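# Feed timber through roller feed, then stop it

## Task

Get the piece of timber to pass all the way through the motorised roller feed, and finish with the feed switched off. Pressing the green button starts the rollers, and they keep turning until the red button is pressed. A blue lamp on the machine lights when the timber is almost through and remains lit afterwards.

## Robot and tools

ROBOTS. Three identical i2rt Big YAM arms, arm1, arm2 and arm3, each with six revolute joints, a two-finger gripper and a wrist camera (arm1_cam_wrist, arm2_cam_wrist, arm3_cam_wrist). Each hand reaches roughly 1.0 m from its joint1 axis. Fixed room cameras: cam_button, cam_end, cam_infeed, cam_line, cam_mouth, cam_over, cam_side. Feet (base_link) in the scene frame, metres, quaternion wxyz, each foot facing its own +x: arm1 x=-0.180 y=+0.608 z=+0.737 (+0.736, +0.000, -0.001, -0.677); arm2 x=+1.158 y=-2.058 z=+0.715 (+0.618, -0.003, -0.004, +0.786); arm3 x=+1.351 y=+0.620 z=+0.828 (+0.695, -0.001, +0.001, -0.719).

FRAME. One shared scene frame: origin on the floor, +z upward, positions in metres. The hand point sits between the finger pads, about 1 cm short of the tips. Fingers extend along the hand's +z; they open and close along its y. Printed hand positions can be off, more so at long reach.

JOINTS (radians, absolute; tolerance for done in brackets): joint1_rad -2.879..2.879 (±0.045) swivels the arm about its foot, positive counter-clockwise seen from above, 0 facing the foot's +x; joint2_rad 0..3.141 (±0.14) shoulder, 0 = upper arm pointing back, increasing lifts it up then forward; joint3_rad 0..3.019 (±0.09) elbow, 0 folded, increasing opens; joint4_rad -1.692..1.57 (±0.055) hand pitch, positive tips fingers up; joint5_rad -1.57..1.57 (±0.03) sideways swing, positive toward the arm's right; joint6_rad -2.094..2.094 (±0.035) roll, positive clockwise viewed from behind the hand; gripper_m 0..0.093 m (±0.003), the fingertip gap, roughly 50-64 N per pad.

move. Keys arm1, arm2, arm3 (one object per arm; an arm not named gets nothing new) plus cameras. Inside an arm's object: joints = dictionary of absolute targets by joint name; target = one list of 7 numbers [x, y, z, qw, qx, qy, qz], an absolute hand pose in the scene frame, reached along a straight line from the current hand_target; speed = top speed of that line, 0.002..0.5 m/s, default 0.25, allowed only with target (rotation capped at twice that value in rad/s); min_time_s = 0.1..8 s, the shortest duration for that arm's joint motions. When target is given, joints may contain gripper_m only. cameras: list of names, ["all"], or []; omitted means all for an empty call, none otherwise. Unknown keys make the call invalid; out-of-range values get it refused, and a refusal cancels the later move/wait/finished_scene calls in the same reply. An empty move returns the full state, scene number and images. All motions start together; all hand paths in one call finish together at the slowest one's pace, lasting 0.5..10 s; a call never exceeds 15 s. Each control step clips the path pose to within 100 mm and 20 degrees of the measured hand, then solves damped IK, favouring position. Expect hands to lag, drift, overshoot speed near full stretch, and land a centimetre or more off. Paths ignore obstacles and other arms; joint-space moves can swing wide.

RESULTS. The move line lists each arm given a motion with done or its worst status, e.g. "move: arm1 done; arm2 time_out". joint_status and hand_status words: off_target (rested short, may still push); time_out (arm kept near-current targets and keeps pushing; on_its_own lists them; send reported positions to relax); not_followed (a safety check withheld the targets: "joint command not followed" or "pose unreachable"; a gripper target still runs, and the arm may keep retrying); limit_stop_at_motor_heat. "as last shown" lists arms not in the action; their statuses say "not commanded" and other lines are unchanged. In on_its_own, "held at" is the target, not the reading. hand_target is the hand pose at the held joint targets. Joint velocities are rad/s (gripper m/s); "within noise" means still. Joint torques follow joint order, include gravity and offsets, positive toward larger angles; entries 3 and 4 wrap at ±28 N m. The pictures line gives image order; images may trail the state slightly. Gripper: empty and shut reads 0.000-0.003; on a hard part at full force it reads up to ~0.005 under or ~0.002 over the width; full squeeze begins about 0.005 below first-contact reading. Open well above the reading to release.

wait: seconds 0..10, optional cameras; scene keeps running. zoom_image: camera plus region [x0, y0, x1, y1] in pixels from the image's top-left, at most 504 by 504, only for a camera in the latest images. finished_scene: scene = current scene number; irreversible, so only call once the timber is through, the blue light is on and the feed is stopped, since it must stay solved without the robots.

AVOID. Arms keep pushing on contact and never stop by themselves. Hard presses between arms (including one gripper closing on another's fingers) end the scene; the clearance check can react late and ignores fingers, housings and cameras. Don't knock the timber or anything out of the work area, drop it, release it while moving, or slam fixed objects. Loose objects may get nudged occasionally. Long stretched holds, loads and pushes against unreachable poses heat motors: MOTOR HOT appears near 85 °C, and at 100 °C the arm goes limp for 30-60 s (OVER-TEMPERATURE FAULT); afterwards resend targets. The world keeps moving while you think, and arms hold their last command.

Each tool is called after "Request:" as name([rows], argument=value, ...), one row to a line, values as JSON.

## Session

Request:
move()

Scene clock: 0.00 s.
Joint torques (N m): no reading
Heat: arm1: hottest joint3_rad 28 °C; arm2: hottest joint2_rad 29 °C; arm3: hottest joint2_rad 30 °C.
Joint velocities: within noise
arm1.joint_positions: joint1_rad=+0.396 joint2_rad=+0.586 joint3_rad=+1.378 joint4_rad=-1.382 joint5_rad=-0.047 joint6_rad=+0.648 gripper_m=+0.09396
arm1.joint_status: not commanded
arm1.hand: x=-0.0730 y=+0.4188 z=+1.2686 quat_wxyz=(-0.465, -0.666, -0.577, +0.084) (m; scene frame)
arm1.hand_target: x=-0.0740 y=+0.4207 z=+1.2803 quat_wxyz=(-0.477, -0.661, -0.573, +0.086) (m; scene frame)
arm1.hand_status: not commanded
arm2.joint_positions: joint1_rad=+0.830 joint2_rad=+0.618 joint3_rad=+1.337 joint4_rad=-1.533 joint5_rad=-0.001 joint6_rad=-0.027 gripper_m=+0.09396
arm2.joint_status: not commanded
arm2.hand: x=+0.9688 y=-1.9580 z=+1.1899 quat_wxyz=(-0.099, +0.905, -0.218, -0.352) (m; scene frame)
arm2.hand_target: x=+0.9696 y=-1.9585 z=+1.1999 quat_wxyz=(-0.102, +0.900, -0.217, -0.363) (m; scene frame)
arm2.hand_status: not commanded
arm3.joint_positions: joint1_rad=+0.104 joint2_rad=+0.631 joint3_rad=+1.379 joint4_rad=-1.600 joint5_rad=-0.243 joint6_rad=-0.745 gripper_m=+0.09396
arm3.joint_status: not commanded
arm3.hand: x=+1.4072 y=+0.4278 z=+1.3132 quat_wxyz=(-0.252, -0.303, -0.880, +0.266) (m; scene frame)
arm3.hand_target: x=+1.4071 y=+0.4288 z=+1.3219 quat_wxyz=(-0.256, -0.300, -0.876, +0.275) (m; scene frame)
arm3.hand_status: not commanded
pictures: arm1_cam_wrist, arm2_cam_wrist, arm3_cam_wrist, cam_button, cam_end, cam_infeed, cam_line, cam_mouth, cam_over, cam_side
Images, in order (width x height): arm1_cam_wrist 672x504, arm2_cam_wrist 672x504, arm3_cam_wrist 672x504, cam_button 896x504, cam_end 896x504, cam_infeed 896x504, cam_line 896x504, cam_mouth 896x504, cam_over 896x504, cam_side 896x504.

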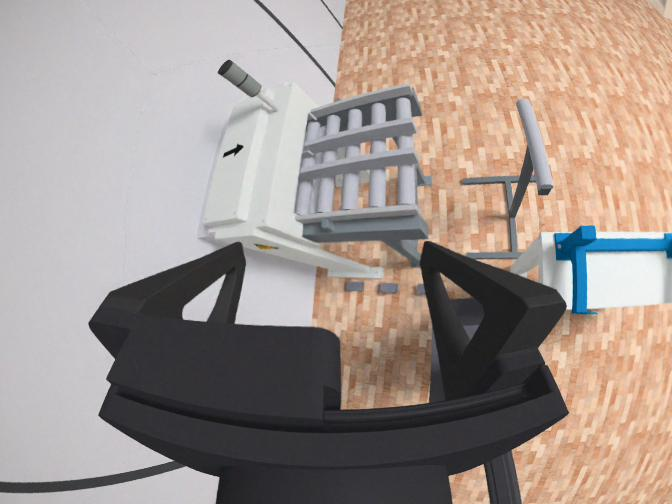

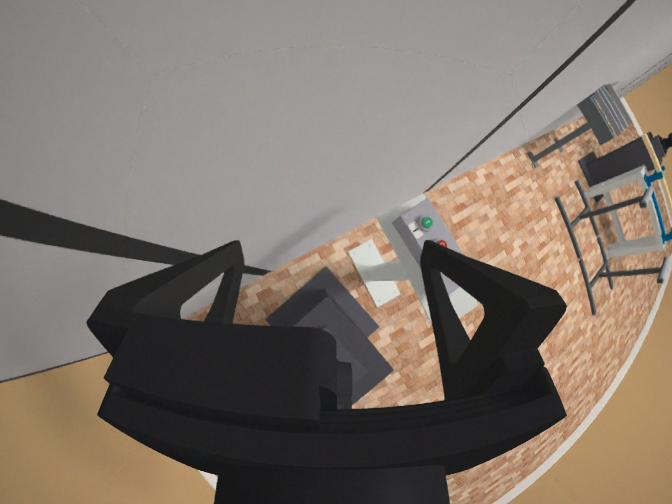

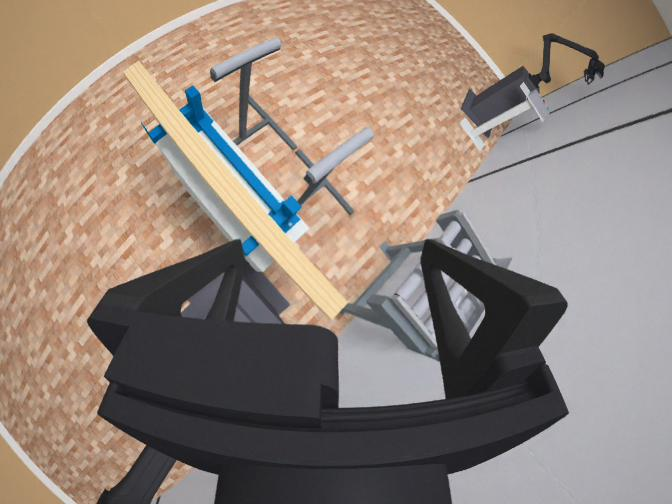

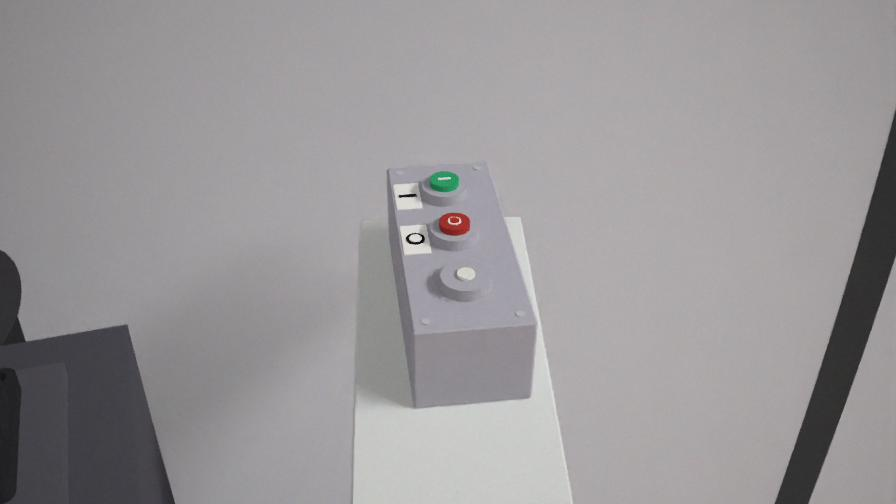

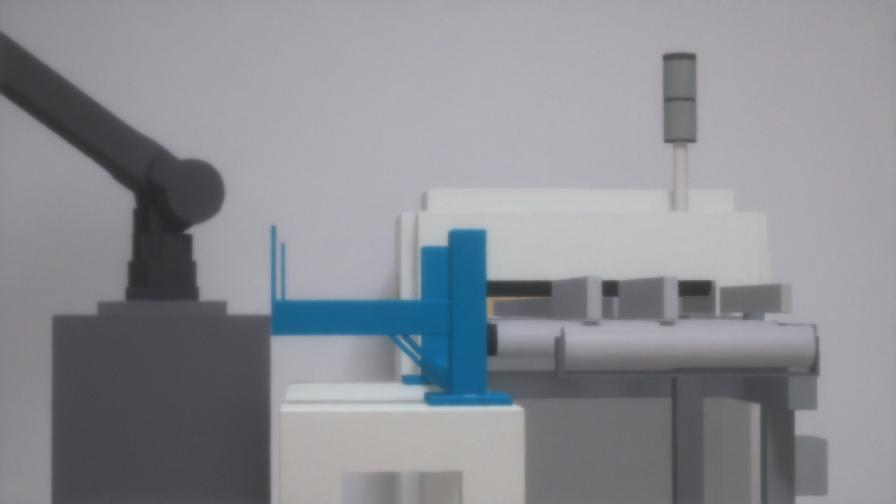

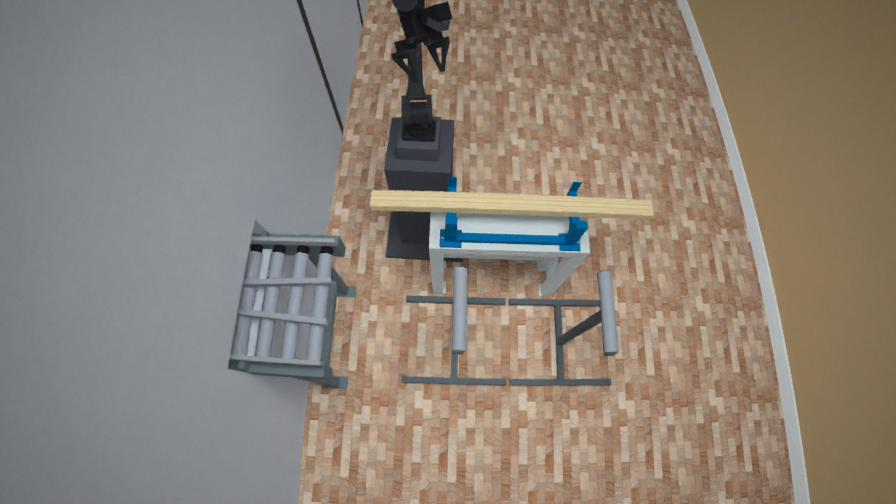

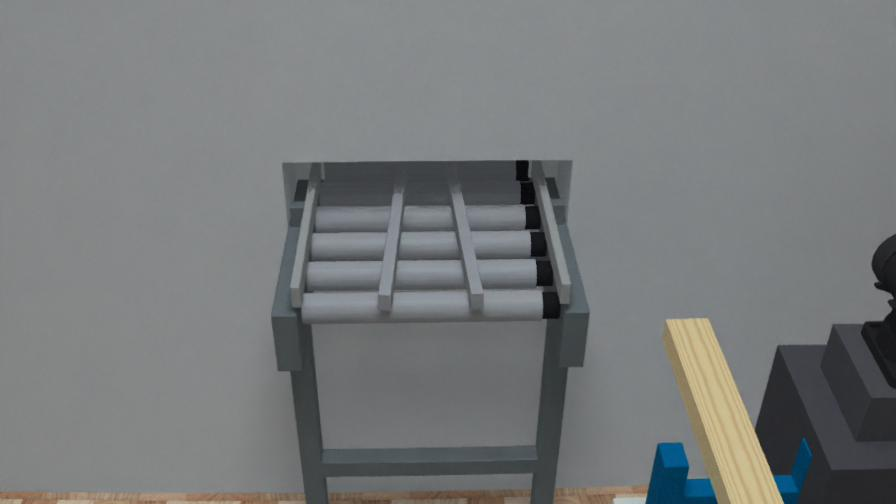

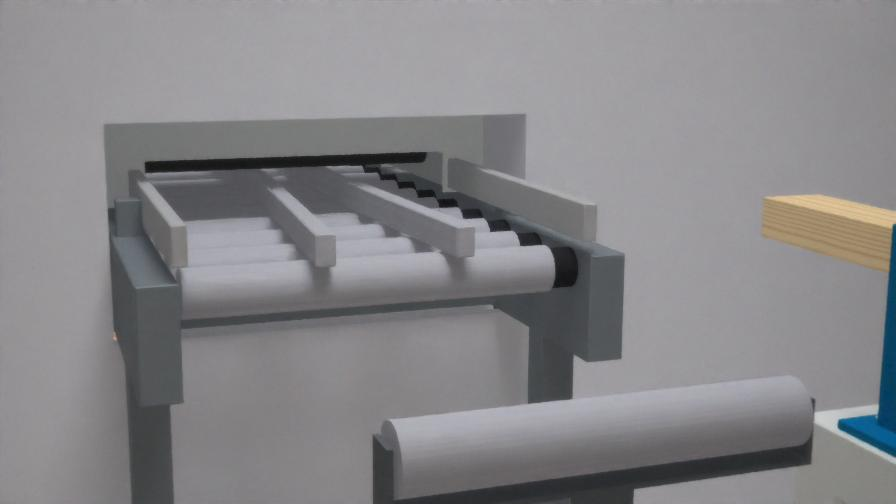

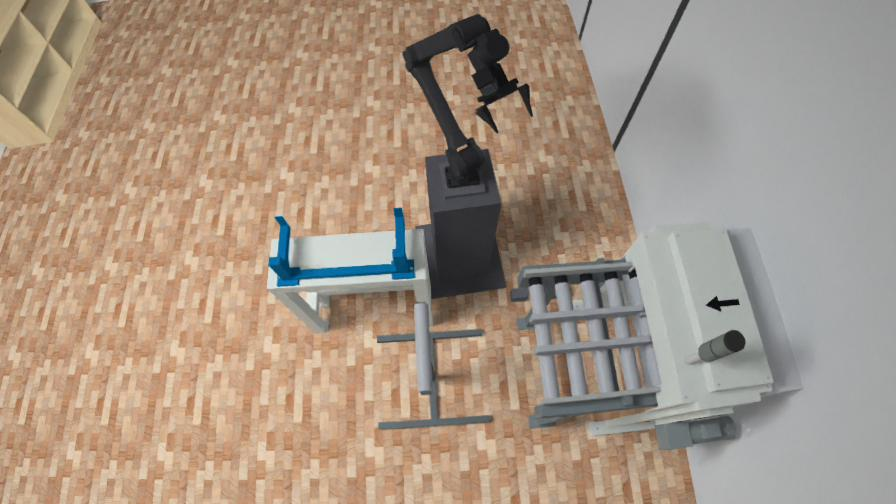

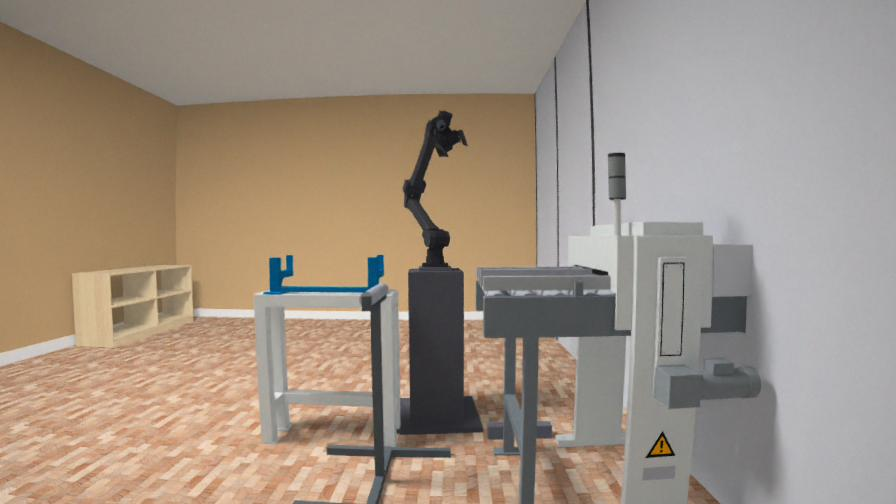

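Request:
move(arm3={"target": [1.705, 0.345, 0.94, 0, 0, 1, 0], "speed": 0.3}, arm2={"target": [0.961, -1.708, 0.87, 0, 0.707, -0.707, 0], "speed": 0.3, "joints": {"gripper_m": 0.0}}, arm1={"target": [-0.07, -0.028, 0.83, 0, 0, 1, -0.015], "speed": 0.3}, cameras=["arm2_cam_wrist", "arm3_cam_wrist", "cam_button"])

Request:
zoom_image(camera="arm3_cam_wrist", region=[240, 100, 440, 400])

Scene clock: 10.70 s.
Joint torques (N m): arm1=[-0.15 -19.9 12.11 0.2 0.09 -0.2] | arm2=[-1.2 -9.76 11.64 0.94 0.11 0.11] | arm3=[0.97 -9.7 10.29 0.9 -0.1 -0.16]
Heat: arm1: hottest joint3_rad 28 °C; arm2: hottest joint3_rad 31 °C; arm3: hottest joint2_rad 30 °C.
move: arm1 off_target; arm2 off_target; arm3 off_target
Joint velocities: within noise
arm1.joint_positions: joint1_rad=+0.083 joint2_rad=+2.067 joint3_rad=+1.798 joint4_rad=-1.300 joint5_rad=+0.003 joint6_rad=-1.381 gripper_m=+0.09397
arm1.joint_status: not commanded
arm1.hand: x=-0.0758 y=-0.0143 z=+0.8210 quat_wxyz=(+0.001, -0.011, -1.000, +0.003) (m; scene frame)
arm1.hand_target: x=-0.0701 y=-0.0273 z=+0.8301 quat_wxyz=(+0.000, +0.000, -1.000, +0.015) (m; scene frame)
arm1.hand_status: off_target (0.017 m and 1.9 deg from the pose sent, 0.626 m and 109.4 deg at the start)
arm2.joint_positions: joint1_rad=+0.277 joint2_rad=+1.418 joint3_rad=+1.089 joint4_rad=-1.282 joint5_rad=-0.014 joint6_rad=+0.494 gripper_m=+0.00018
arm2.joint_status: all done
arm2.hand: x=+0.9663 y=-1.7261 z=+0.8583 quat_wxyz=(+0.008, +0.714, -0.700, +0.020) (m; scene frame)
arm2.hand_target: x=+0.9614 y=-1.7086 z=+0.8703 quat_wxyz=(+0.000, +0.707, -0.707, +0.000) (m; scene frame)
arm2.hand_status: off_target (0.022 m and 2.7 deg from the pose sent, 0.406 m and 74.9 deg at the start)
arm3.joint_positions: joint1_rad=+0.936 joint2_rad=+1.568 joint3_rad=+1.139 joint4_rad=-1.178 joint5_rad=+0.000 joint6_rad=-0.647 gripper_m=+0.09396
arm3.joint_status: not commanded
arm3.hand: x=+1.6856 y=+0.3546 z=+0.9295 quat_wxyz=(+0.016, -0.012, -1.000, -0.011) (m; scene frame)
arm3.hand_target: x=+1.7043 y=+0.3456 z=+0.9402 quat_wxyz=(+0.000, +0.000, -1.000, +0.000) (m; scene frame)
arm3.hand_status: off_target (0.024 m and 2.6 deg from the pose sent, 0.485 m and 56.8 deg at the start)
pictures: arm2_cam_wrist, arm3_cam_wrist, cam_button
Images, in order (width x height): arm2_cam_wrist 672x504, arm3_cam_wrist 672x504, cam_button 896x504.

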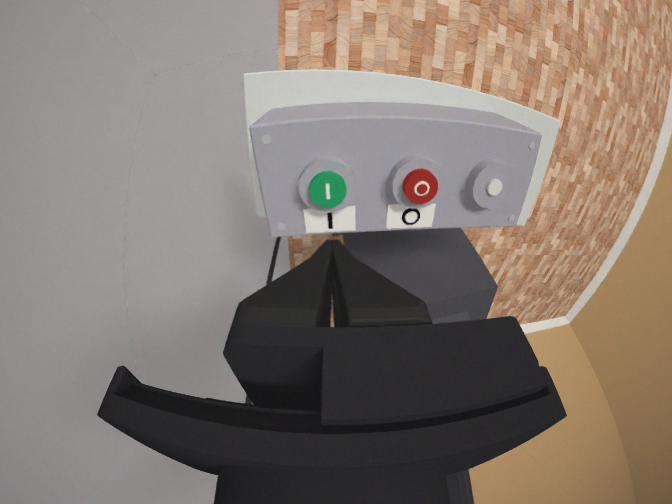

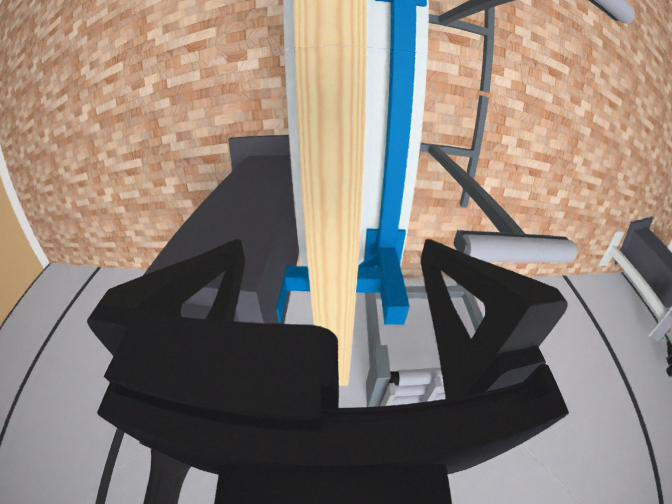

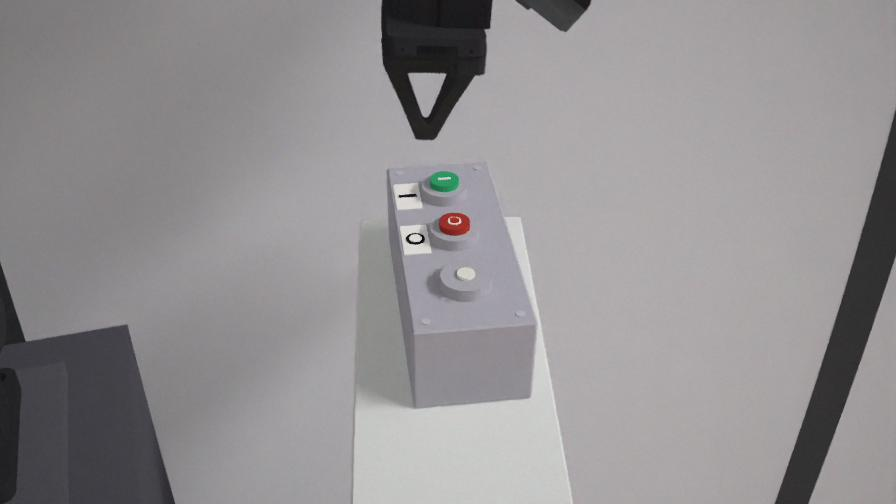

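Scaled by 1.680 from the camera's 672x504 image, which has a finer 960x720 frame.

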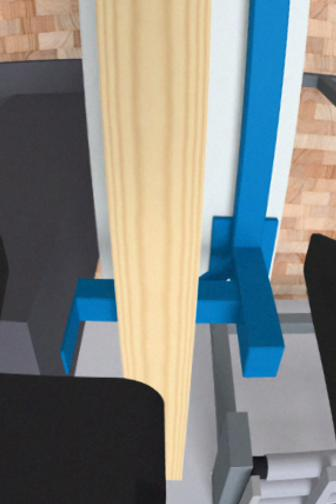

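Request:
move(arm3={"target": [1.691, 0.361, 0.79, 0, 0, 1, 0], "speed": 0.2}, arm2={"target": [0.9605, -1.71, 0.834, 0, 0.707, -0.707, 0], "speed": 0.1}, cameras=["arm3_cam_wrist", "arm2_cam_wrist"])

Scene clock: 23.30 s.
Joint torques (N m): arm1=[-0.15 -19.6 12.1 0.21 0.09 -0.19] | arm2=[-0.91 -9.64 8.29 1.21 0.11 0.09] | arm3=[1.08 -10.46 5 1.16 -0.09 -0.08]
Heat: arm1: hottest joint3_rad 29 °C; arm2: hottest joint3_rad 32 °C; arm3: hottest joint2_rad 30 °C.
move: arm2 done; arm3 done
Joint velocities: within noise
arm1: as last shown
arm1.joint_positions: joint1_rad=+0.083 joint2_rad=+2.067 joint3_rad=+1.798 joint4_rad=-1.300 joint5_rad=+0.003 joint6_rad=-1.382 gripper_m=+0.09397
arm1.hand_target: x=-0.0700 y=-0.0273 z=+0.8301 quat_wxyz=(+0.000, +0.000, -1.000, +0.015) (m; scene frame)
arm2.joint_positions: joint1_rad=+0.277 joint2_rad=+1.445 joint3_rad=+1.062 joint4_rad=-1.187 joint5_rad=-0.014 joint6_rad=+0.498 gripper_m=+0.00018
arm2.joint_status: not commanded
arm2.hand: x=+0.9600 y=-1.7144 z=+0.8384 quat_wxyz=(+0.002, +0.713, -0.702, +0.000) (m; scene frame)
arm2.hand_target: x=+0.9606 y=-1.7101 z=+0.8341 quat_wxyz=(+0.000, +0.707, -0.707, +0.000) (m; scene frame)
arm2.hand_status: done (0.006 m and 0.9 deg from the pose sent, 0.030 m and 2.7 deg at the start)
arm3.joint_positions: joint1_rad=+0.944 joint2_rad=+1.757 joint3_rad=+0.965 joint4_rad=-0.769 joint5_rad=+0.000 joint6_rad=-0.647 gripper_m=+0.09396
arm3.joint_status: not commanded
arm3.hand: x=+1.6893 y=+0.3558 z=+0.7971 quat_wxyz=(-0.003, -0.008, -1.000, +0.003) (m; scene frame)
arm3.hand_target: x=+1.6908 y=+0.3611 z=+0.7901 quat_wxyz=(+0.000, +0.000, -1.000, +0.000) (m; scene frame)
arm3.hand_status: done (0.009 m and 1.0 deg from the pose sent, 0.140 m and 2.5 deg at the start)
pictures: arm2_cam_wrist, arm3_cam_wrist
Images, in order (width x height): arm2_cam_wrist 672x504, arm3_cam_wrist 672x504.

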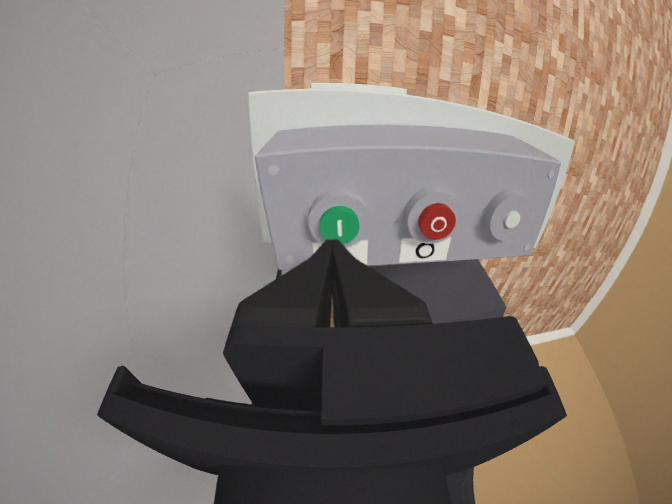

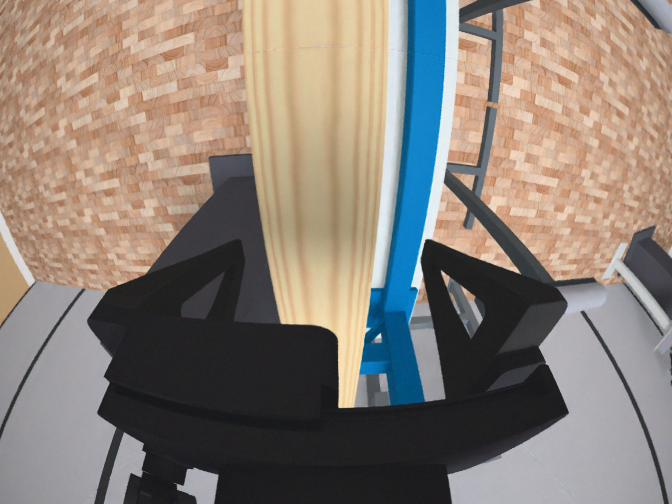

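Request:
move(arm3={"target": [1.691, 0.369, 0.734, 0, 0, 1, 0], "speed": 0.15})

Request:
move(arm3={"joints": {"gripper_m": 0.042}}, cameras=["arm3_cam_wrist"])

Scene clock: 26.17 s.
Joint torques (N m): arm1=[-0.21 -19.6 12.08 0.21 0.09 -0.19] | arm2=[-0.91 -9.76 8.31 1.14 0.11 0.08] | arm3=[0.38 -11.28 4.36 1.02 -0.11 0.08]
Heat: arm1: hottest joint3_rad 29 °C; arm2: hottest joint3_rad 33 °C; arm3: hottest joint2_rad 30 °C.
move: arm3 done
Joint velocities: within noise
arm1, arm2: as last shown
arm3.joint_positions: joint1_rad=+0.959 joint2_rad=+1.873 joint3_rad=+0.927 joint4_rad=-0.615 joint5_rad=+0.000 joint6_rad=-0.647 gripper_m=+0.09396
arm3.joint_status: not commanded
arm3.hand: x=+1.6898 y=+0.3638 z=+0.7407 quat_wxyz=(-0.002, +0.000, -1.000, +0.003) (m; scene frame)
arm3.hand_target: x=+1.6907 y=+0.3691 z=+0.7341 quat_wxyz=(+0.000, +0.000, -1.000, +0.000) (m; scene frame)
arm3.hand_status: done (0.009 m and 0.4 deg from the pose sent, 0.065 m and 1.0 deg at the start)
pictures: none

Scene clock: 26.80 s.
Joint torques (N m): arm1=[-0.15 -19.55 12.1 0.23 0.09 -0.19] | arm2=[-0.97 -9.7 8.28 1.25 0.12 0.09] | arm3=[0.91 -10.93 4.48 1.14 -0.17 0.03]
Heat: arm1: hottest joint3_rad 30 °C; arm2: hottest joint3_rad 33 °C; arm3: hottest joint2_rad 30 °C.
move: arm3 off_target
Joint velocities: within noise
arm1, arm2: as last shown
arm3.joint_positions: joint1_rad=+0.959 joint2_rad=+1.873 joint3_rad=+0.927 joint4_rad=-0.613 joint5_rad=+0.002 joint6_rad=-0.644 gripper_m=+0.06196
arm3.joint_status: gripper_m off_target (ended at +0.06199, target +0.04200)
arm3.hand: x=+1.6901 y=+0.3631 z=+0.7407 quat_wxyz=(-0.003, -0.001, -1.000, +0.004) (m; scene frame)
arm3.hand_target: x=+1.6907 y=+0.3691 z=+0.7341 quat_wxyz=(+0.000, +0.000, -1.000, +0.000) (m; scene frame)
arm3.hand_status: not commanded
pictures: arm3_cam_wrist
Images, in order (width x height): arm3_cam_wrist 672x504.

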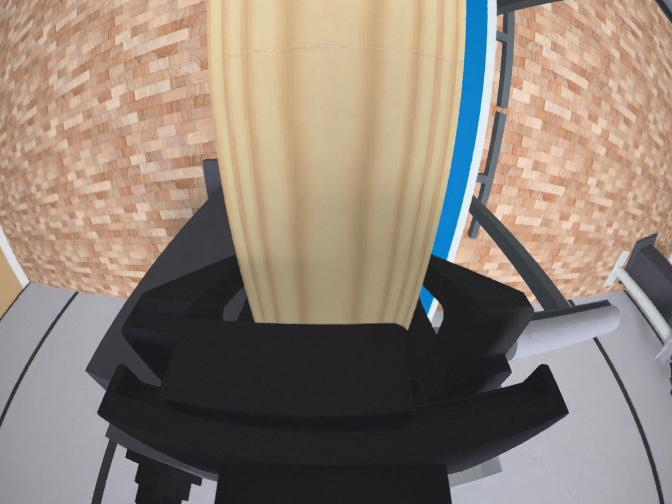

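Request:
move(arm3={"target": [1.70, 0.345, 0.98, 0.0516, 0, 0.9979, -0.0395], "speed": 0.15})

Request:
move(arm3={"target": [1.37, -0.04, 0.90, 0.002, 0, 0.9977, -0.067], "speed": 0.18}, cameras=["cam_infeed", "cam_line", "cam_mouth"])

Scene clock: 32.47 s.
Joint torques (N m): arm1=[-0.15 -19.55 12.1 0.21 0.08 -0.2] | arm2=[-0.91 -9.82 8.32 1.21 0.13 0.09] | arm3=[-1.32 -13.74 14.05 0.42 -0.13 -0.15]
Heat: arm1: hottest joint3_rad 30 °C; arm2: hottest joint3_rad 33 °C; arm3: hottest joint2_rad 31 °C.
move: arm3 off_target
Joint velocities: within noise
arm1, arm2: as last shown
arm3.joint_positions: joint1_rad=+0.949 joint2_rad=+1.500 joint3_rad=+1.037 joint4_rad=-1.125 joint5_rad=+0.002 joint6_rad=-0.654 gripper_m=+0.06196
arm3.joint_status: not commanded
arm3.hand: x=+1.6677 y=+0.3752 z=+0.9214 quat_wxyz=(+0.009, -0.002, -1.000, -0.004) (m; scene frame)
arm3.hand_target: x=+1.6955 y=+0.3485 z=+0.9806 quat_wxyz=(-0.051, +0.000, -0.998, +0.041) (m; scene frame)
arm3.hand_status: off_target (0.073 m and 8.5 deg from the pose sent, 0.240 m and 6.9 deg at the start; pose on its path clipped on 13 of 79 steps)
pictures: none

Scene clock: 36.23 s.
Joint torques (N m): arm1=[-0.15 -19.55 12.1 0.21 0.08 -0.19] | arm2=[-0.91 -9.82 8.29 1.22 0.11 0.09] | arm3=[0.44 -22.07 13.91 0.32 -0.23 -0.22]
Heat: arm1: hottest joint3_rad 30 °C; arm2: hottest joint3_rad 33 °C; arm3: hottest joint2_rad 31 °C.
move: arm3 off_target
Joint velocities: within noise
arm1, arm2: as last shown
arm3.joint_positions: joint1_rad=+0.063 joint2_rad=+2.099 joint3_rad=+1.633 joint4_rad=-1.118 joint5_rad=+0.002 joint6_rad=-1.528 gripper_m=+0.06196
arm3.joint_status: not commanded
arm3.hand: x=+1.3669 y=+0.0112 z=+0.8315 quat_wxyz=(+0.003, -0.007, -1.000, -0.006) (m; scene frame)
arm3.hand_target: x=+1.3698 y=-0.0326 z=+0.9021 quat_wxyz=(-0.002, +0.000, -0.998, +0.068) (m; scene frame)
arm3.hand_status: off_target (0.086 m and 8.5 deg from the pose sent, 0.511 m and 8.3 deg at the start)
pictures: cam_infeed, cam_line, cam_mouth
Images, in order (width x height): cam_infeed 896x504, cam_line 896x504, cam_mouth 896x504.

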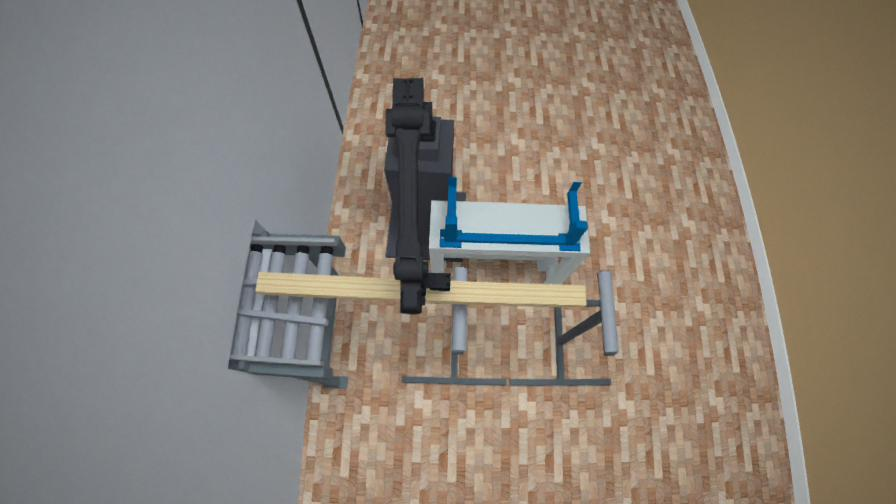

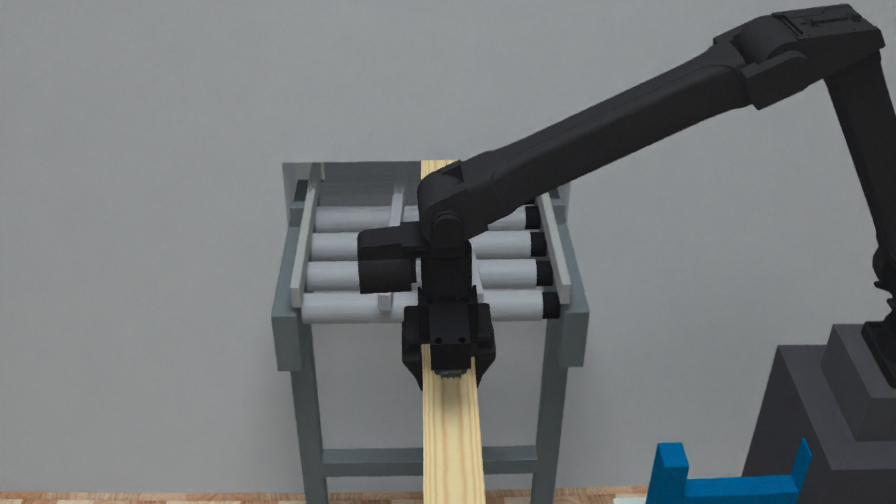

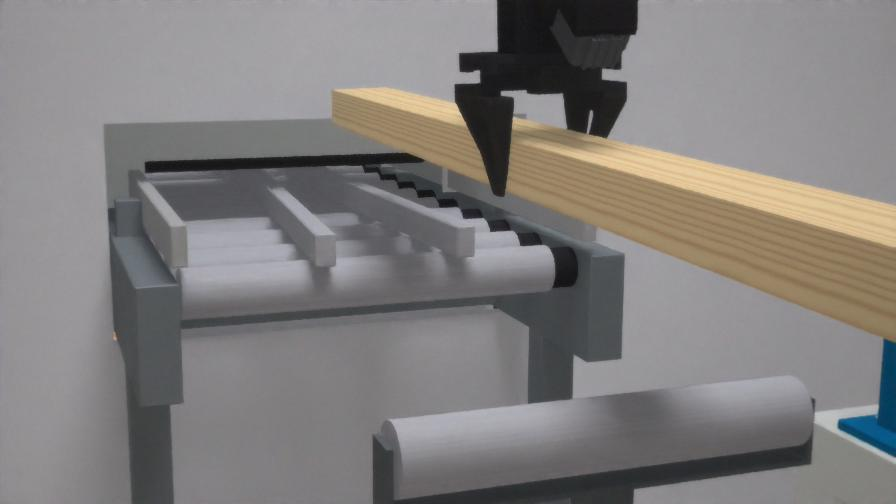

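Request:
move(arm3={"target": [1.365, -0.033, 0.785, 0.0015, 0, 0.9985, -0.055], "speed": 0.15}, cameras=["cam_line"])

Scene clock: 39.60 s.
Joint torques (N m): arm1=[-0.21 -19.6 12.1 0.21 0.09 -0.2] | arm2=[-0.91 -9.7 8.29 1.2 0.11 0.08] | arm3=[-0.67 -24.06 7.72 1.29 -0.23 -0.18]
Heat: arm1: hottest joint3_rad 30 °C; arm2: hottest joint3_rad 34 °C; arm3: hottest joint2_rad 32 °C.
move: arm3 off_target
Joint velocities: within noise
arm1, arm2: as last shown
arm3.joint_positions: joint1_rad=+0.063 joint2_rad=+2.253 joint3_rad=+1.626 joint4_rad=-0.932 joint5_rad=+0.002 joint6_rad=-1.535 gripper_m=+0.06196
arm3.joint_status: not commanded
arm3.hand: x=+1.3671 y=-0.0051 z=+0.7373 quat_wxyz=(+0.002, -0.004, -1.000, +0.006) (m; scene frame)
arm3.hand_target: x=+1.3649 y=-0.0311 z=+0.7850 quat_wxyz=(-0.001, +0.000, -0.998, +0.055) (m; scene frame)
arm3.hand_status: off_target (0.055 m and 5.6 deg from the pose sent, 0.064 m and 7.1 deg at the start)
pictures: cam_line
Images, in order (width x height): cam_line 896x504.

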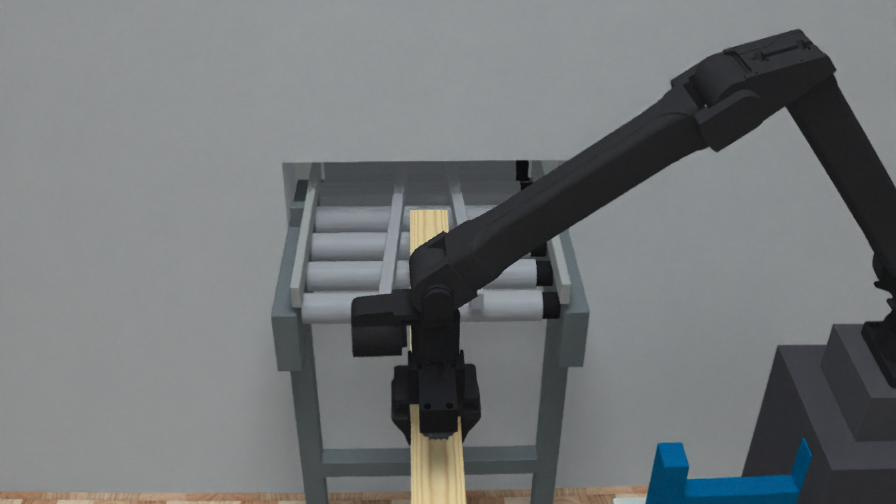

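Request:
move(arm3={"target": [1.365, -0.024, 0.712, 0.0015, 0, 0.999, -0.042], "speed": 0.07}, cameras=["cam_line", "cam_mouth"])

Scene clock: 43.20 s.
Joint torques (N m): arm1=[-0.15 -19.6 12.1 0.21 0.09 -0.19] | arm2=[-0.91 -9.76 8.32 1.22 0.11 0.08] | arm3=[-1.32 -18.61 6.54 2.54 -0.2 -0.16]
Heat: arm1: hottest joint3_rad 31 °C; arm2: hottest joint3_rad 34 °C; arm3: hottest joint2_rad 33 °C.
move: arm3 off_target
Joint velocities: within noise
arm1, arm2: as last shown
arm3.joint_positions: joint1_rad=+0.063 joint2_rad=+2.286 joint3_rad=+1.615 joint4_rad=-0.872 joint5_rad=+0.000 joint6_rad=-1.535 gripper_m=+0.06196
arm3.joint_status: not commanded
arm3.hand: x=+1.3675 y=-0.0067 z=+0.7139 quat_wxyz=(+0.001, -0.004, -1.000, +0.014) (m; scene frame)
arm3.hand_target: x=+1.3649 y=-0.0234 z=+0.7127 quat_wxyz=(-0.001, +0.000, -0.999, +0.042) (m; scene frame)
arm3.hand_status: off_target (0.018 m and 3.3 deg from the pose sent, 0.032 m and 4.2 deg at the start)
pictures: cam_line, cam_mouth
Images, in order (width x height): cam_line 896x504, cam_mouth 896x504.

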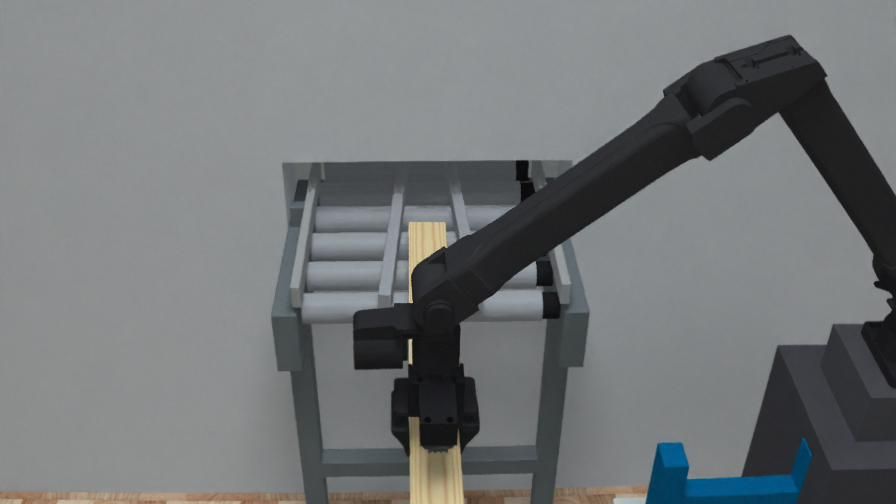

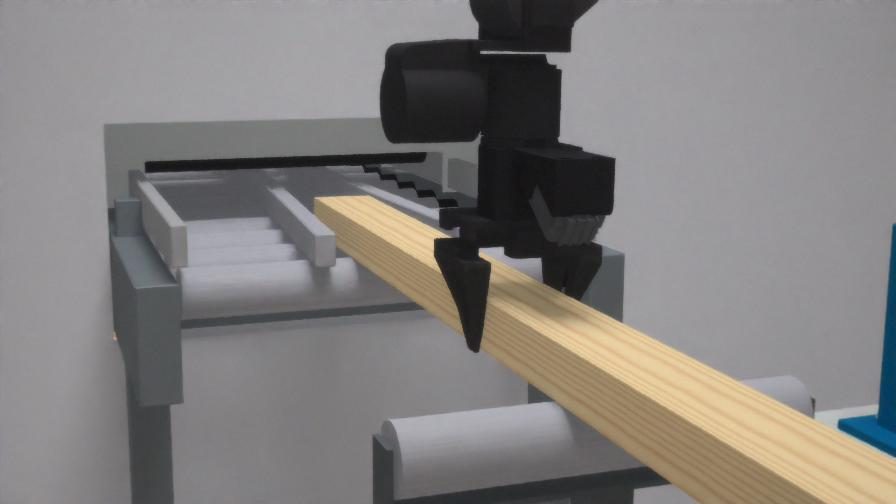

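Request:
move(arm3={"joints": {"gripper_m": 0.093}})

Request:
move(arm3={"target": [1.365, -0.02, 0.86, 0.0015, 0, 0.9995, -0.03], "speed": 0.12}, arm2={"target": [0.961, -1.711, 0.798, 0, 0.707, -0.707, 0], "speed": 0.06}, cameras=["cam_button", "cam_mouth", "cam_line"])

Scene clock: 45.57 s.
Joint torques (N m): arm1=[-0.15 -19.55 12.11 0.21 0.09 -0.19] | arm2=[-0.79 -9.88 8.32 1.18 0.11 0.09] | arm3=[-0.44 -17.55 6.61 1.05 -0.11 -0.14]
Heat: arm1: hottest joint3_rad 31 °C; arm2: hottest joint3_rad 34 °C; arm3: hottest joint2_rad 33 °C.
move: arm3 done
Joint velocities: within noise
arm1.joint_positions: joint1_rad=+0.083 joint2_rad=+2.067 joint3_rad=+1.798 joint4_rad=-1.300 joint5_rad=+0.003 joint6_rad=-1.382 gripper_m=+0.09397
arm1.joint_status: not commanded
arm1.hand: x=-0.0758 y=-0.0143 z=+0.8210 quat_wxyz=(+0.001, -0.011, -1.000, +0.003) (m; scene frame)
arm1.hand_target: x=-0.0700 y=-0.0273 z=+0.8301 quat_wxyz=(+0.000, +0.000, -1.000, +0.015) (m; scene frame)
arm1.hand_status: not commanded
arm2: as last shown
arm3.joint_positions: joint1_rad=+0.063 joint2_rad=+2.286 joint3_rad=+1.615 joint4_rad=-0.829 joint5_rad=-0.001 joint6_rad=-1.535 gripper_m=+0.09285
arm3.joint_status: all done
arm3.hand: x=+1.3681 y=-0.0174 z=+0.7145 quat_wxyz=(+0.000, -0.004, -0.999, +0.035) (m; scene frame)
arm3.hand_target: x=+1.3649 y=-0.0235 z=+0.7128 quat_wxyz=(-0.001, +0.000, -0.999, +0.042) (m; scene frame)
arm3.hand_status: not commanded
pictures: none

Scene clock: 47.60 s.
Joint torques (N m): arm1=[-0.15 -19.6 12.08 0.21 0.09 -0.19] | arm2=[-0.67 -8.12 6.94 1.8 0.11 0.09] | arm3=[-0.97 -18.2 9.95 0.47 -0.17 -0.19]
Heat: arm1: hottest joint3_rad 31 °C; arm2: hottest joint3_rad 34 °C; arm3: hottest joint2_rad 33 °C.
move: arm2 off_target; arm3 off_target
Joint velocities: within noise
arm1: as last shown
arm2.joint_positions: joint1_rad=+0.277 joint2_rad=+1.461 joint3_rad=+1.016 joint4_rad=-1.100 joint5_rad=-0.014 joint6_rad=+0.500 gripper_m=+0.00018
arm2.joint_status: not commanded
arm2.hand: x=+0.9587 y=-1.7116 z=+0.8162 quat_wxyz=(-0.002, +0.712, -0.702, -0.012) (m; scene frame)
arm2.hand_target: x=+0.9613 y=-1.7116 z=+0.7986 quat_wxyz=(+0.000, +0.707, -0.707, +0.000) (m; scene frame)
arm2.hand_status: off_target (0.018 m and 1.6 deg from the pose sent, 0.041 m and 0.9 deg at the start)
arm3.joint_positions: joint1_rad=+0.063 joint2_rad=+2.102 joint3_rad=+1.665 joint4_rad=-1.116 joint5_rad=-0.002 joint6_rad=-1.535 gripper_m=+0.09292
arm3.joint_status: not commanded
arm3.hand: x=+1.3681 y=-0.0021 z=+0.8406 quat_wxyz=(+0.000, -0.004, -1.000, +0.009) (m; scene frame)
arm3.hand_target: x=+1.3649 y=-0.0190 z=+0.8603 quat_wxyz=(-0.001, +0.000, -1.000, +0.030) (m; scene frame)
arm3.hand_status: off_target (0.027 m and 2.5 deg from the pose sent, 0.146 m and 0.7 deg at the start)
pictures: cam_button, cam_line, cam_mouth
Images, in order (width x height): cam_button 896x504, cam_line 896x504, cam_mouth 896x504.

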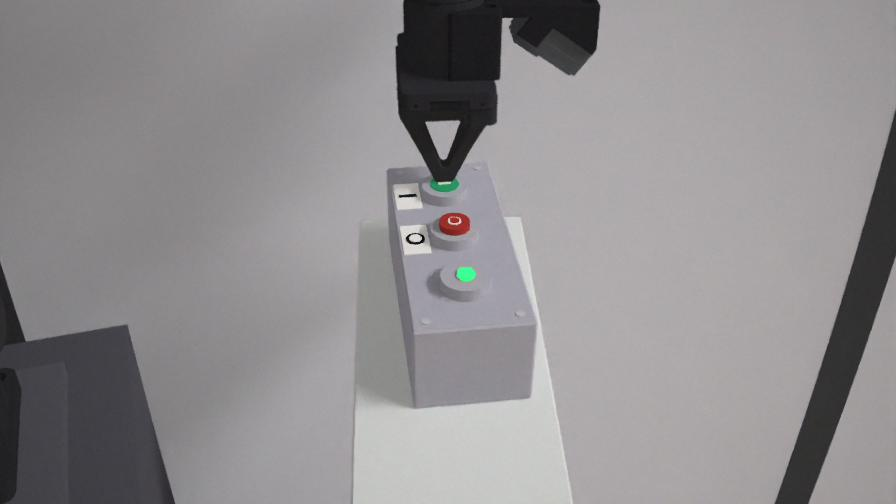

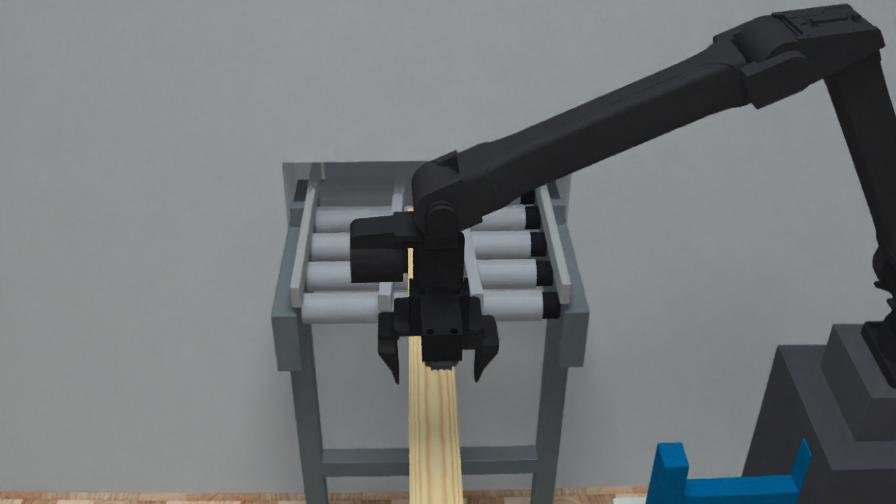

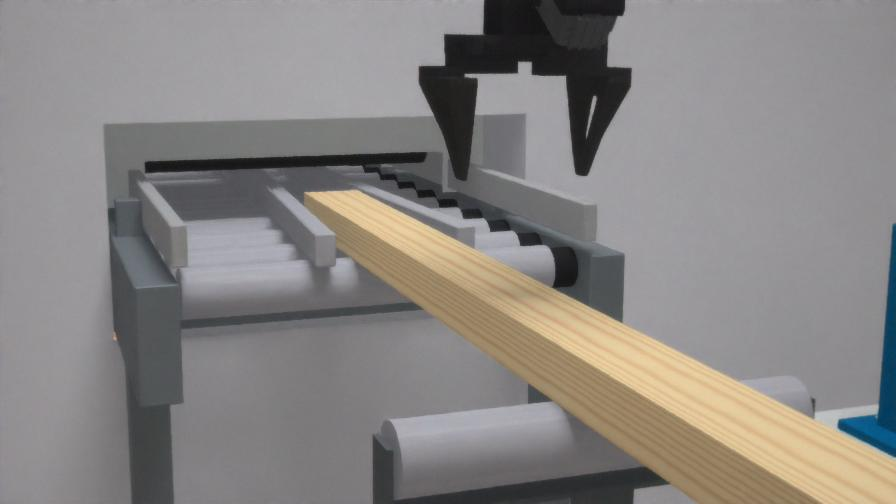

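Request:
move(arm2={"target": [0.961, -1.711, 0.86, 0, 0.707, -0.707, 0], "speed": 0.15})

Request:
move(arm2={"target": [1.016, -1.7055, 0.848, 0, 0.707, -0.707, 0], "speed": 0.12}, cameras=["cam_button", "cam_mouth", "arm2_cam_wrist", "cam_over"])

Scene clock: 49.97 s.
Joint torques (N m): arm1=[-0.15 -19.6 12.1 0.23 0.09 -0.2] | arm2=[-0.97 -10.99 11.3 0.08 0.11 0.07] | arm3=[-1.03 -17.96 9.84 0.51 -0.14 -0.14]
Heat: arm1: hottest joint3_rad 31 °C; arm2: hottest joint3_rad 34 °C; arm3: hottest joint2_rad 34 °C.
move: arm2 off_target
Joint velocities: within noise
arm1, arm3: as last shown
arm2.joint_positions: joint1_rad=+0.277 joint2_rad=+1.433 joint3_rad=+1.066 joint4_rad=-1.235 joint5_rad=-0.014 joint6_rad=+0.500 gripper_m=+0.00018
arm2.joint_status: not commanded
arm2.hand: x=+0.9651 y=-1.7235 z=+0.8442 quat_wxyz=(+0.006, +0.712, -0.702, +0.016) (m; scene frame)
arm2.hand_target: x=+0.9613 y=-1.7115 z=+0.8600 quat_wxyz=(+0.000, +0.707, -0.707, +0.000) (m; scene frame)
arm2.hand_status: off_target (0.021 m and 2.1 deg from the pose sent, 0.044 m and 1.6 deg at the start)
pictures: none

Scene clock: 51.30 s.
Joint torques (N m): arm1=[-0.15 -19.6 12.1 0.2 0.08 -0.19] | arm2=[-0.97 -10.75 8.29 1.14 -0.02 -0.1] | arm3=[-0.26 -19.37 10.09 0.66 -0.1 -0.12]
Heat: arm1: hottest joint3_rad 31 °C; arm2: hottest joint3_rad 34 °C; arm3: hottest joint2_rad 34 °C.
move: arm2 done
Joint velocities: within noise
arm1, arm3: as last shown
arm2.joint_positions: joint1_rad=+0.145 joint2_rad=+1.402 joint3_rad=+1.035 joint4_rad=-1.224 joint5_rad=-0.010 joint6_rad=+0.386 gripper_m=+0.00018
arm2.joint_status: not commanded
arm2.hand: x=+1.0145 y=-1.7096 z=+0.8448 quat_wxyz=(+0.004, +0.706, -0.708, +0.010) (m; scene frame)
arm2.hand_target: x=+1.0160 y=-1.7055 z=+0.8481 quat_wxyz=(+0.000, +0.707, -0.707, +0.000) (m; scene frame)
arm2.hand_status: done (0.005 m and 1.2 deg from the pose sent, 0.054 m and 2.1 deg at the start)
pictures: arm2_cam_wrist, cam_button, cam_mouth, cam_over
Images, in order (width x height): arm2_cam_wrist 672x504, cam_button 896x504, cam_mouth 896x504, cam_over 896x504.

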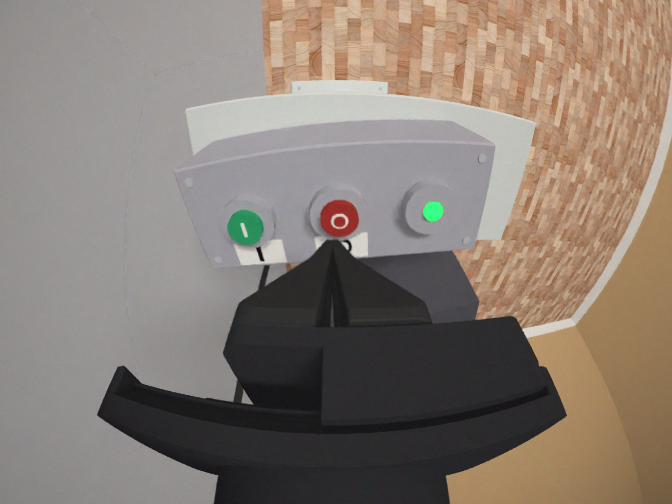

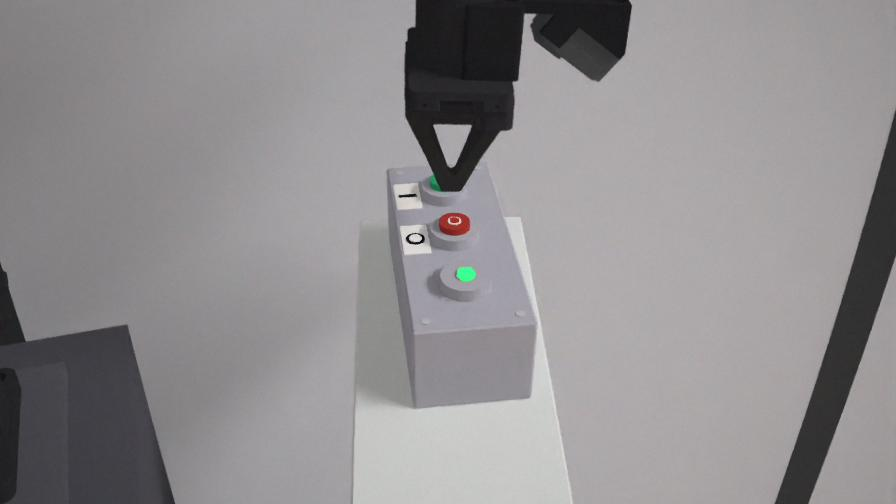

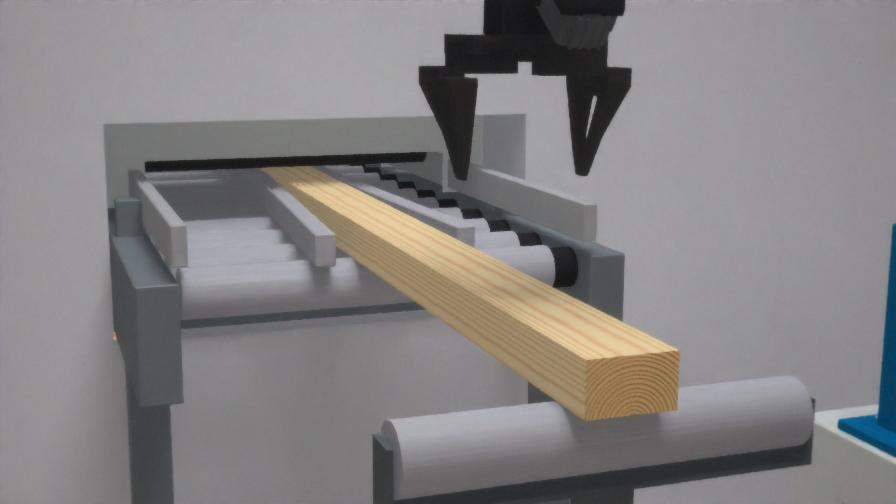

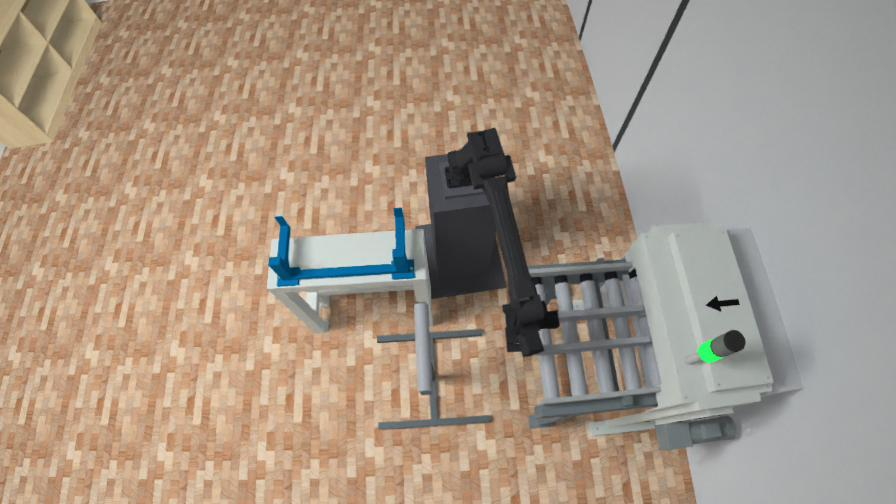

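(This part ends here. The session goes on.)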